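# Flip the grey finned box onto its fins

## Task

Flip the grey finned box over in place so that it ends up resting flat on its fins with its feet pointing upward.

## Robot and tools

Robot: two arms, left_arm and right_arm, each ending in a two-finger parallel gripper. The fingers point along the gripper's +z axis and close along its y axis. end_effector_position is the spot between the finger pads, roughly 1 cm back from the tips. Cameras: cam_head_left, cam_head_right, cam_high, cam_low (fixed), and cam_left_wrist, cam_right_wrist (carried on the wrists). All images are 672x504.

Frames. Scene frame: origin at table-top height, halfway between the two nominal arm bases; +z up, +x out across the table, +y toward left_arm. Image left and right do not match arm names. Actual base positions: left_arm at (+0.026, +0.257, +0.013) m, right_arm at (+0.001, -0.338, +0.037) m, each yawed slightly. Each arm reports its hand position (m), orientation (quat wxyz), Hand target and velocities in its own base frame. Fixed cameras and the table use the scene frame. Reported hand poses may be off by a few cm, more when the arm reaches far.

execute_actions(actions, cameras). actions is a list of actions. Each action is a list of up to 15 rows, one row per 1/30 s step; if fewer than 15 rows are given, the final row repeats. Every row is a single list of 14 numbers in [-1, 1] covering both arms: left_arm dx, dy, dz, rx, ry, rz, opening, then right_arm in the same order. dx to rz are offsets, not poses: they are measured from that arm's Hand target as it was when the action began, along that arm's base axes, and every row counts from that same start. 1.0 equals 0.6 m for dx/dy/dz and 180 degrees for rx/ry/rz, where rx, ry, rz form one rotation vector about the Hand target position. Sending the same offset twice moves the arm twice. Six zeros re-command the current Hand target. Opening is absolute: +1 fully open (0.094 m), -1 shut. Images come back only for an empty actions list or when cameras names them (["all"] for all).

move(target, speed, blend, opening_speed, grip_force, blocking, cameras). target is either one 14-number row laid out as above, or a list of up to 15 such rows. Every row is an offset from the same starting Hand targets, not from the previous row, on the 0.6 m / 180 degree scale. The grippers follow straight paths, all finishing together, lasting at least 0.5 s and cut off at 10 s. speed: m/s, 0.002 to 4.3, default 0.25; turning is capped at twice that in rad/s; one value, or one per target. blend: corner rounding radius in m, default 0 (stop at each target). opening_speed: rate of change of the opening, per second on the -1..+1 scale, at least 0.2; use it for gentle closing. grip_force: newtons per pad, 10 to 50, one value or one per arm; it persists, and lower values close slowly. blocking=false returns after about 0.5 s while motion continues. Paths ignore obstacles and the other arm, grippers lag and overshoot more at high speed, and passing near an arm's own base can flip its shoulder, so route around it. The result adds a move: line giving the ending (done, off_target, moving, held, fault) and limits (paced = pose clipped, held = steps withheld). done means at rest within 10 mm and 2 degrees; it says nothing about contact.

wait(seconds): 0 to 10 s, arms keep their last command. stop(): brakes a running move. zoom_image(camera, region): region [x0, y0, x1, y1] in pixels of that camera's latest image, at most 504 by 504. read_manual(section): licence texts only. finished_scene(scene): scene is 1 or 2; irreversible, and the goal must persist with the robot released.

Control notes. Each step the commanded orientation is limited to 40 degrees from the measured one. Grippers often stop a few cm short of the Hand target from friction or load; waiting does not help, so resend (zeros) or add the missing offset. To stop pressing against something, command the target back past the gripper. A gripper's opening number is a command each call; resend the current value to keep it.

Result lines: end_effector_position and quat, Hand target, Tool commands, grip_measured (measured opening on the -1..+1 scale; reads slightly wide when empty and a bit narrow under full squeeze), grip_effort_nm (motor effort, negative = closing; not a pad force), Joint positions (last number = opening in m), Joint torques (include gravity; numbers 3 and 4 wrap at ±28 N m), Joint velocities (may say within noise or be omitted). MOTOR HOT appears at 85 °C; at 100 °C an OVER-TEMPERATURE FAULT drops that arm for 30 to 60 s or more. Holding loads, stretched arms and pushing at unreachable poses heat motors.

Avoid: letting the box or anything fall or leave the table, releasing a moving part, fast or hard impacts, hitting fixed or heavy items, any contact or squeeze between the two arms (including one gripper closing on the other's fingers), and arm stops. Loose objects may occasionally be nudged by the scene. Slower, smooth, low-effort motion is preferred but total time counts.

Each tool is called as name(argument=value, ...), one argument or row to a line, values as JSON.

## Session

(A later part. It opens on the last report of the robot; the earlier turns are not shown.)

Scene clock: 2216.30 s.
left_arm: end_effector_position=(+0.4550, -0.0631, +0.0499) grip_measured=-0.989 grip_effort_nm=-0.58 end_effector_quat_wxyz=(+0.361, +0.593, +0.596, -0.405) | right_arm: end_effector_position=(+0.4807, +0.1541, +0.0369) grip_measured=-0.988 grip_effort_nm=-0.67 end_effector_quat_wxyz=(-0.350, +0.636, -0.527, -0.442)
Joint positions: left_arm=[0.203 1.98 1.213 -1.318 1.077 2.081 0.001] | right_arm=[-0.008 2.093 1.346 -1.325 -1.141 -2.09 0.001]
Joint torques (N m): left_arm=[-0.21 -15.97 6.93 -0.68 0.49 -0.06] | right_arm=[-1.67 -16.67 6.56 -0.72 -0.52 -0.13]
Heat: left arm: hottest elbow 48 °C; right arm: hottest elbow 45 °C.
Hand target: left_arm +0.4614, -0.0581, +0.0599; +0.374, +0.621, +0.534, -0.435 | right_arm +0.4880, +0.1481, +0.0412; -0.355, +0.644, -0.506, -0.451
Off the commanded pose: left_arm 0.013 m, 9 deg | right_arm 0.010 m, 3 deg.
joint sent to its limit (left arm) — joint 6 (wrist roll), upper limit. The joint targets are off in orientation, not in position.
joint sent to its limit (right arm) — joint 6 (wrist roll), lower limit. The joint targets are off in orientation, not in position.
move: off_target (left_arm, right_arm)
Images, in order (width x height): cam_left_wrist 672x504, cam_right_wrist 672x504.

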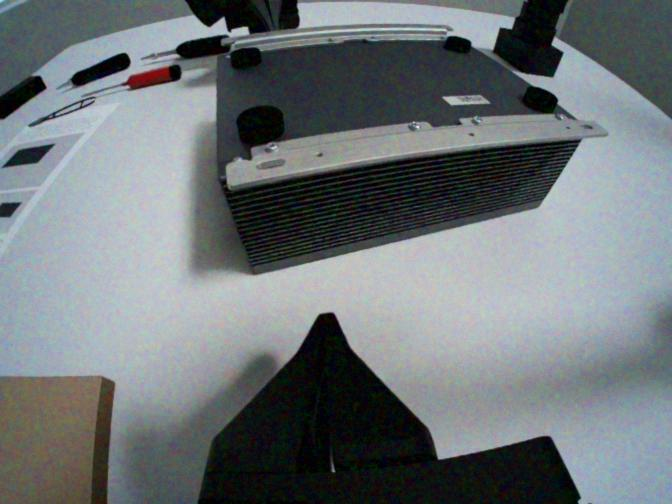

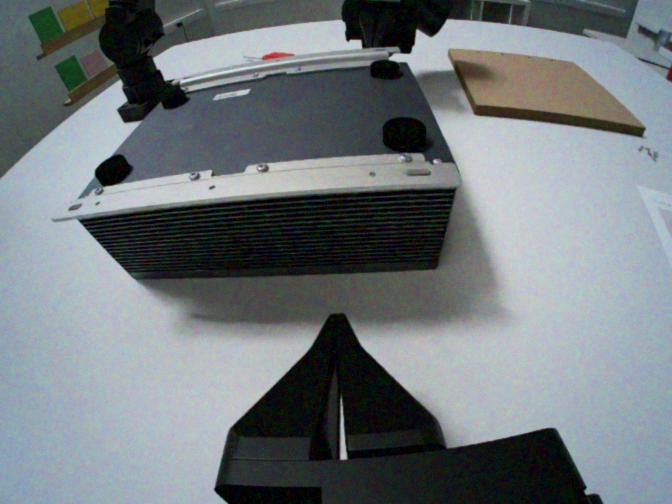

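execute_actions(
  actions=[],
  cameras=["all"],
)

zoom_image(
  camera="cam_low",
  region=[240, 210, 380, 315],
)

Scene clock: 2220.73 s.
left_arm: end_effector_position=(+0.4550, -0.0631, +0.0499) grip_measured=-0.989 grip_effort_nm=-0.58 end_effector_quat_wxyz=(+0.361, +0.593, +0.596, -0.405) | right_arm: end_effector_position=(+0.4807, +0.1541, +0.0369) grip_measured=-0.988 grip_effort_nm=-0.67 end_effector_quat_wxyz=(-0.350, +0.636, -0.527, -0.442)
Joint positions: left_arm=[0.203 1.98 1.213 -1.318 1.077 2.081 0.001] | right_arm=[-0.008 2.093 1.346 -1.325 -1.141 -2.09 0.001]
Joint velocities: within noise
Joint torques (N m): left_arm=[-0.21 -15.91 6.91 -0.73 0.49 -0.07] | right_arm=[-1.49 -16.26 6.48 -0.68 -0.51 -0.15]
Heat: left arm: hottest elbow 47 °C; right arm: hottest elbow 45 °C.
Hand target: left_arm +0.4615, -0.0581, +0.0599; +0.374, +0.621, +0.534, -0.435 | right_arm +0.4880, +0.1481, +0.0413; -0.355, +0.644, -0.506, -0.451
Tool commands: left_gripper/opening=-1.0 right_gripper/opening=-1.0
Off the commanded pose: left_arm 0.013 m, 9 deg | right_arm 0.010 m, 3 deg.

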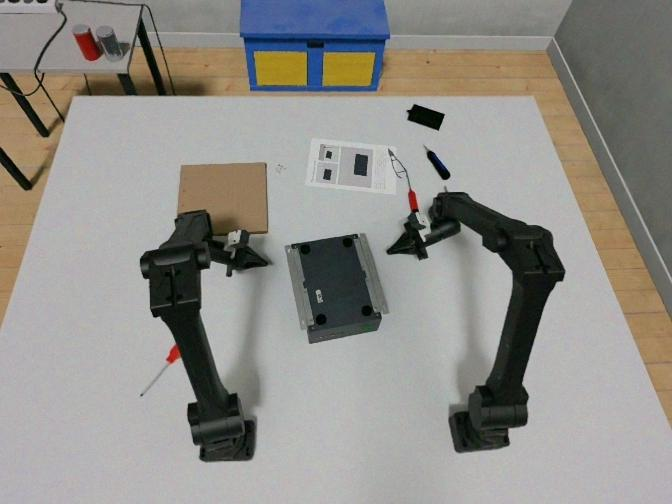

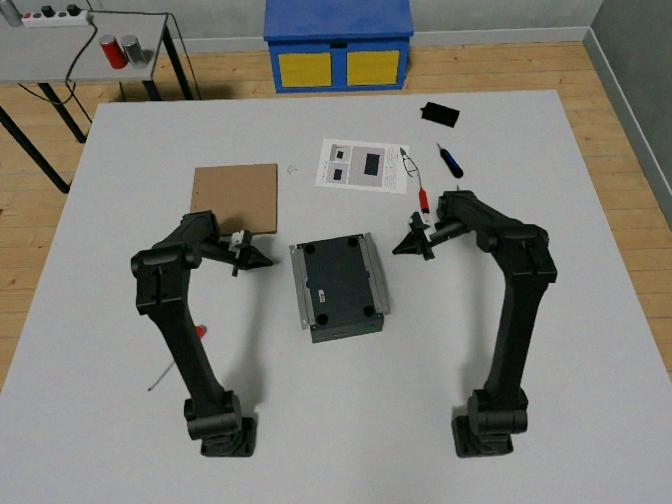

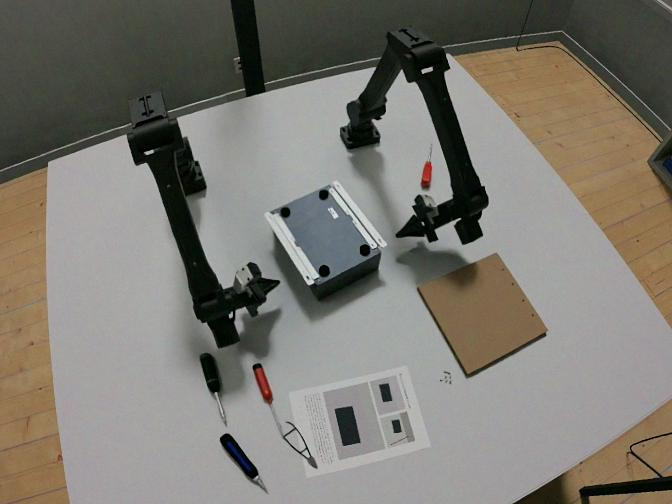

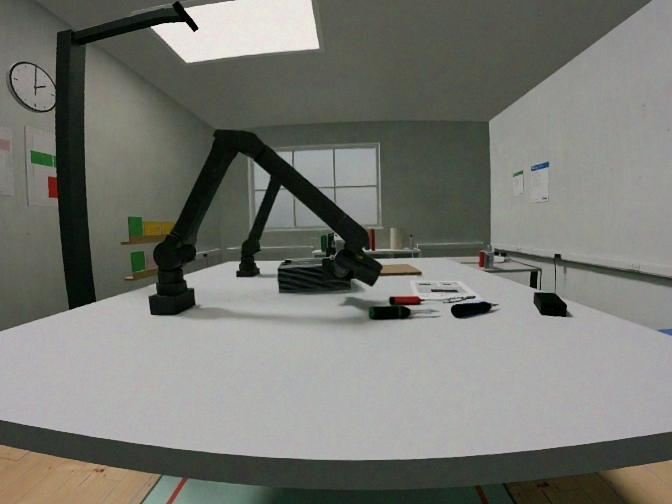

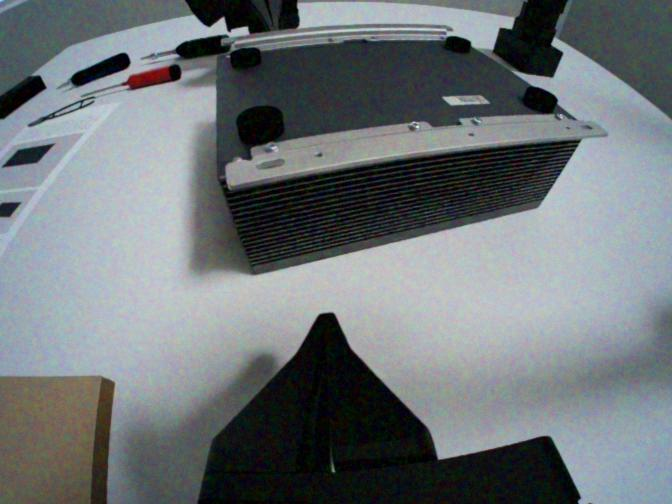

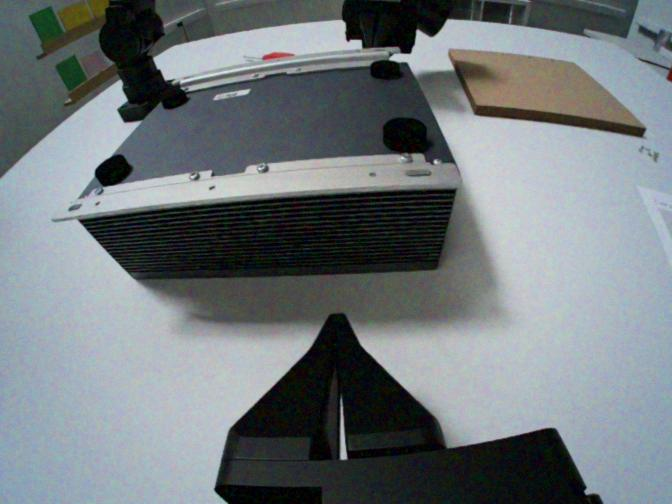

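Scaled by 3.600.

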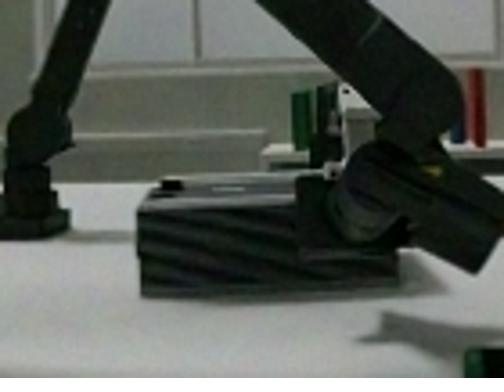

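finished_scene(
  scene=1,
)

The scene is finished: the task was done.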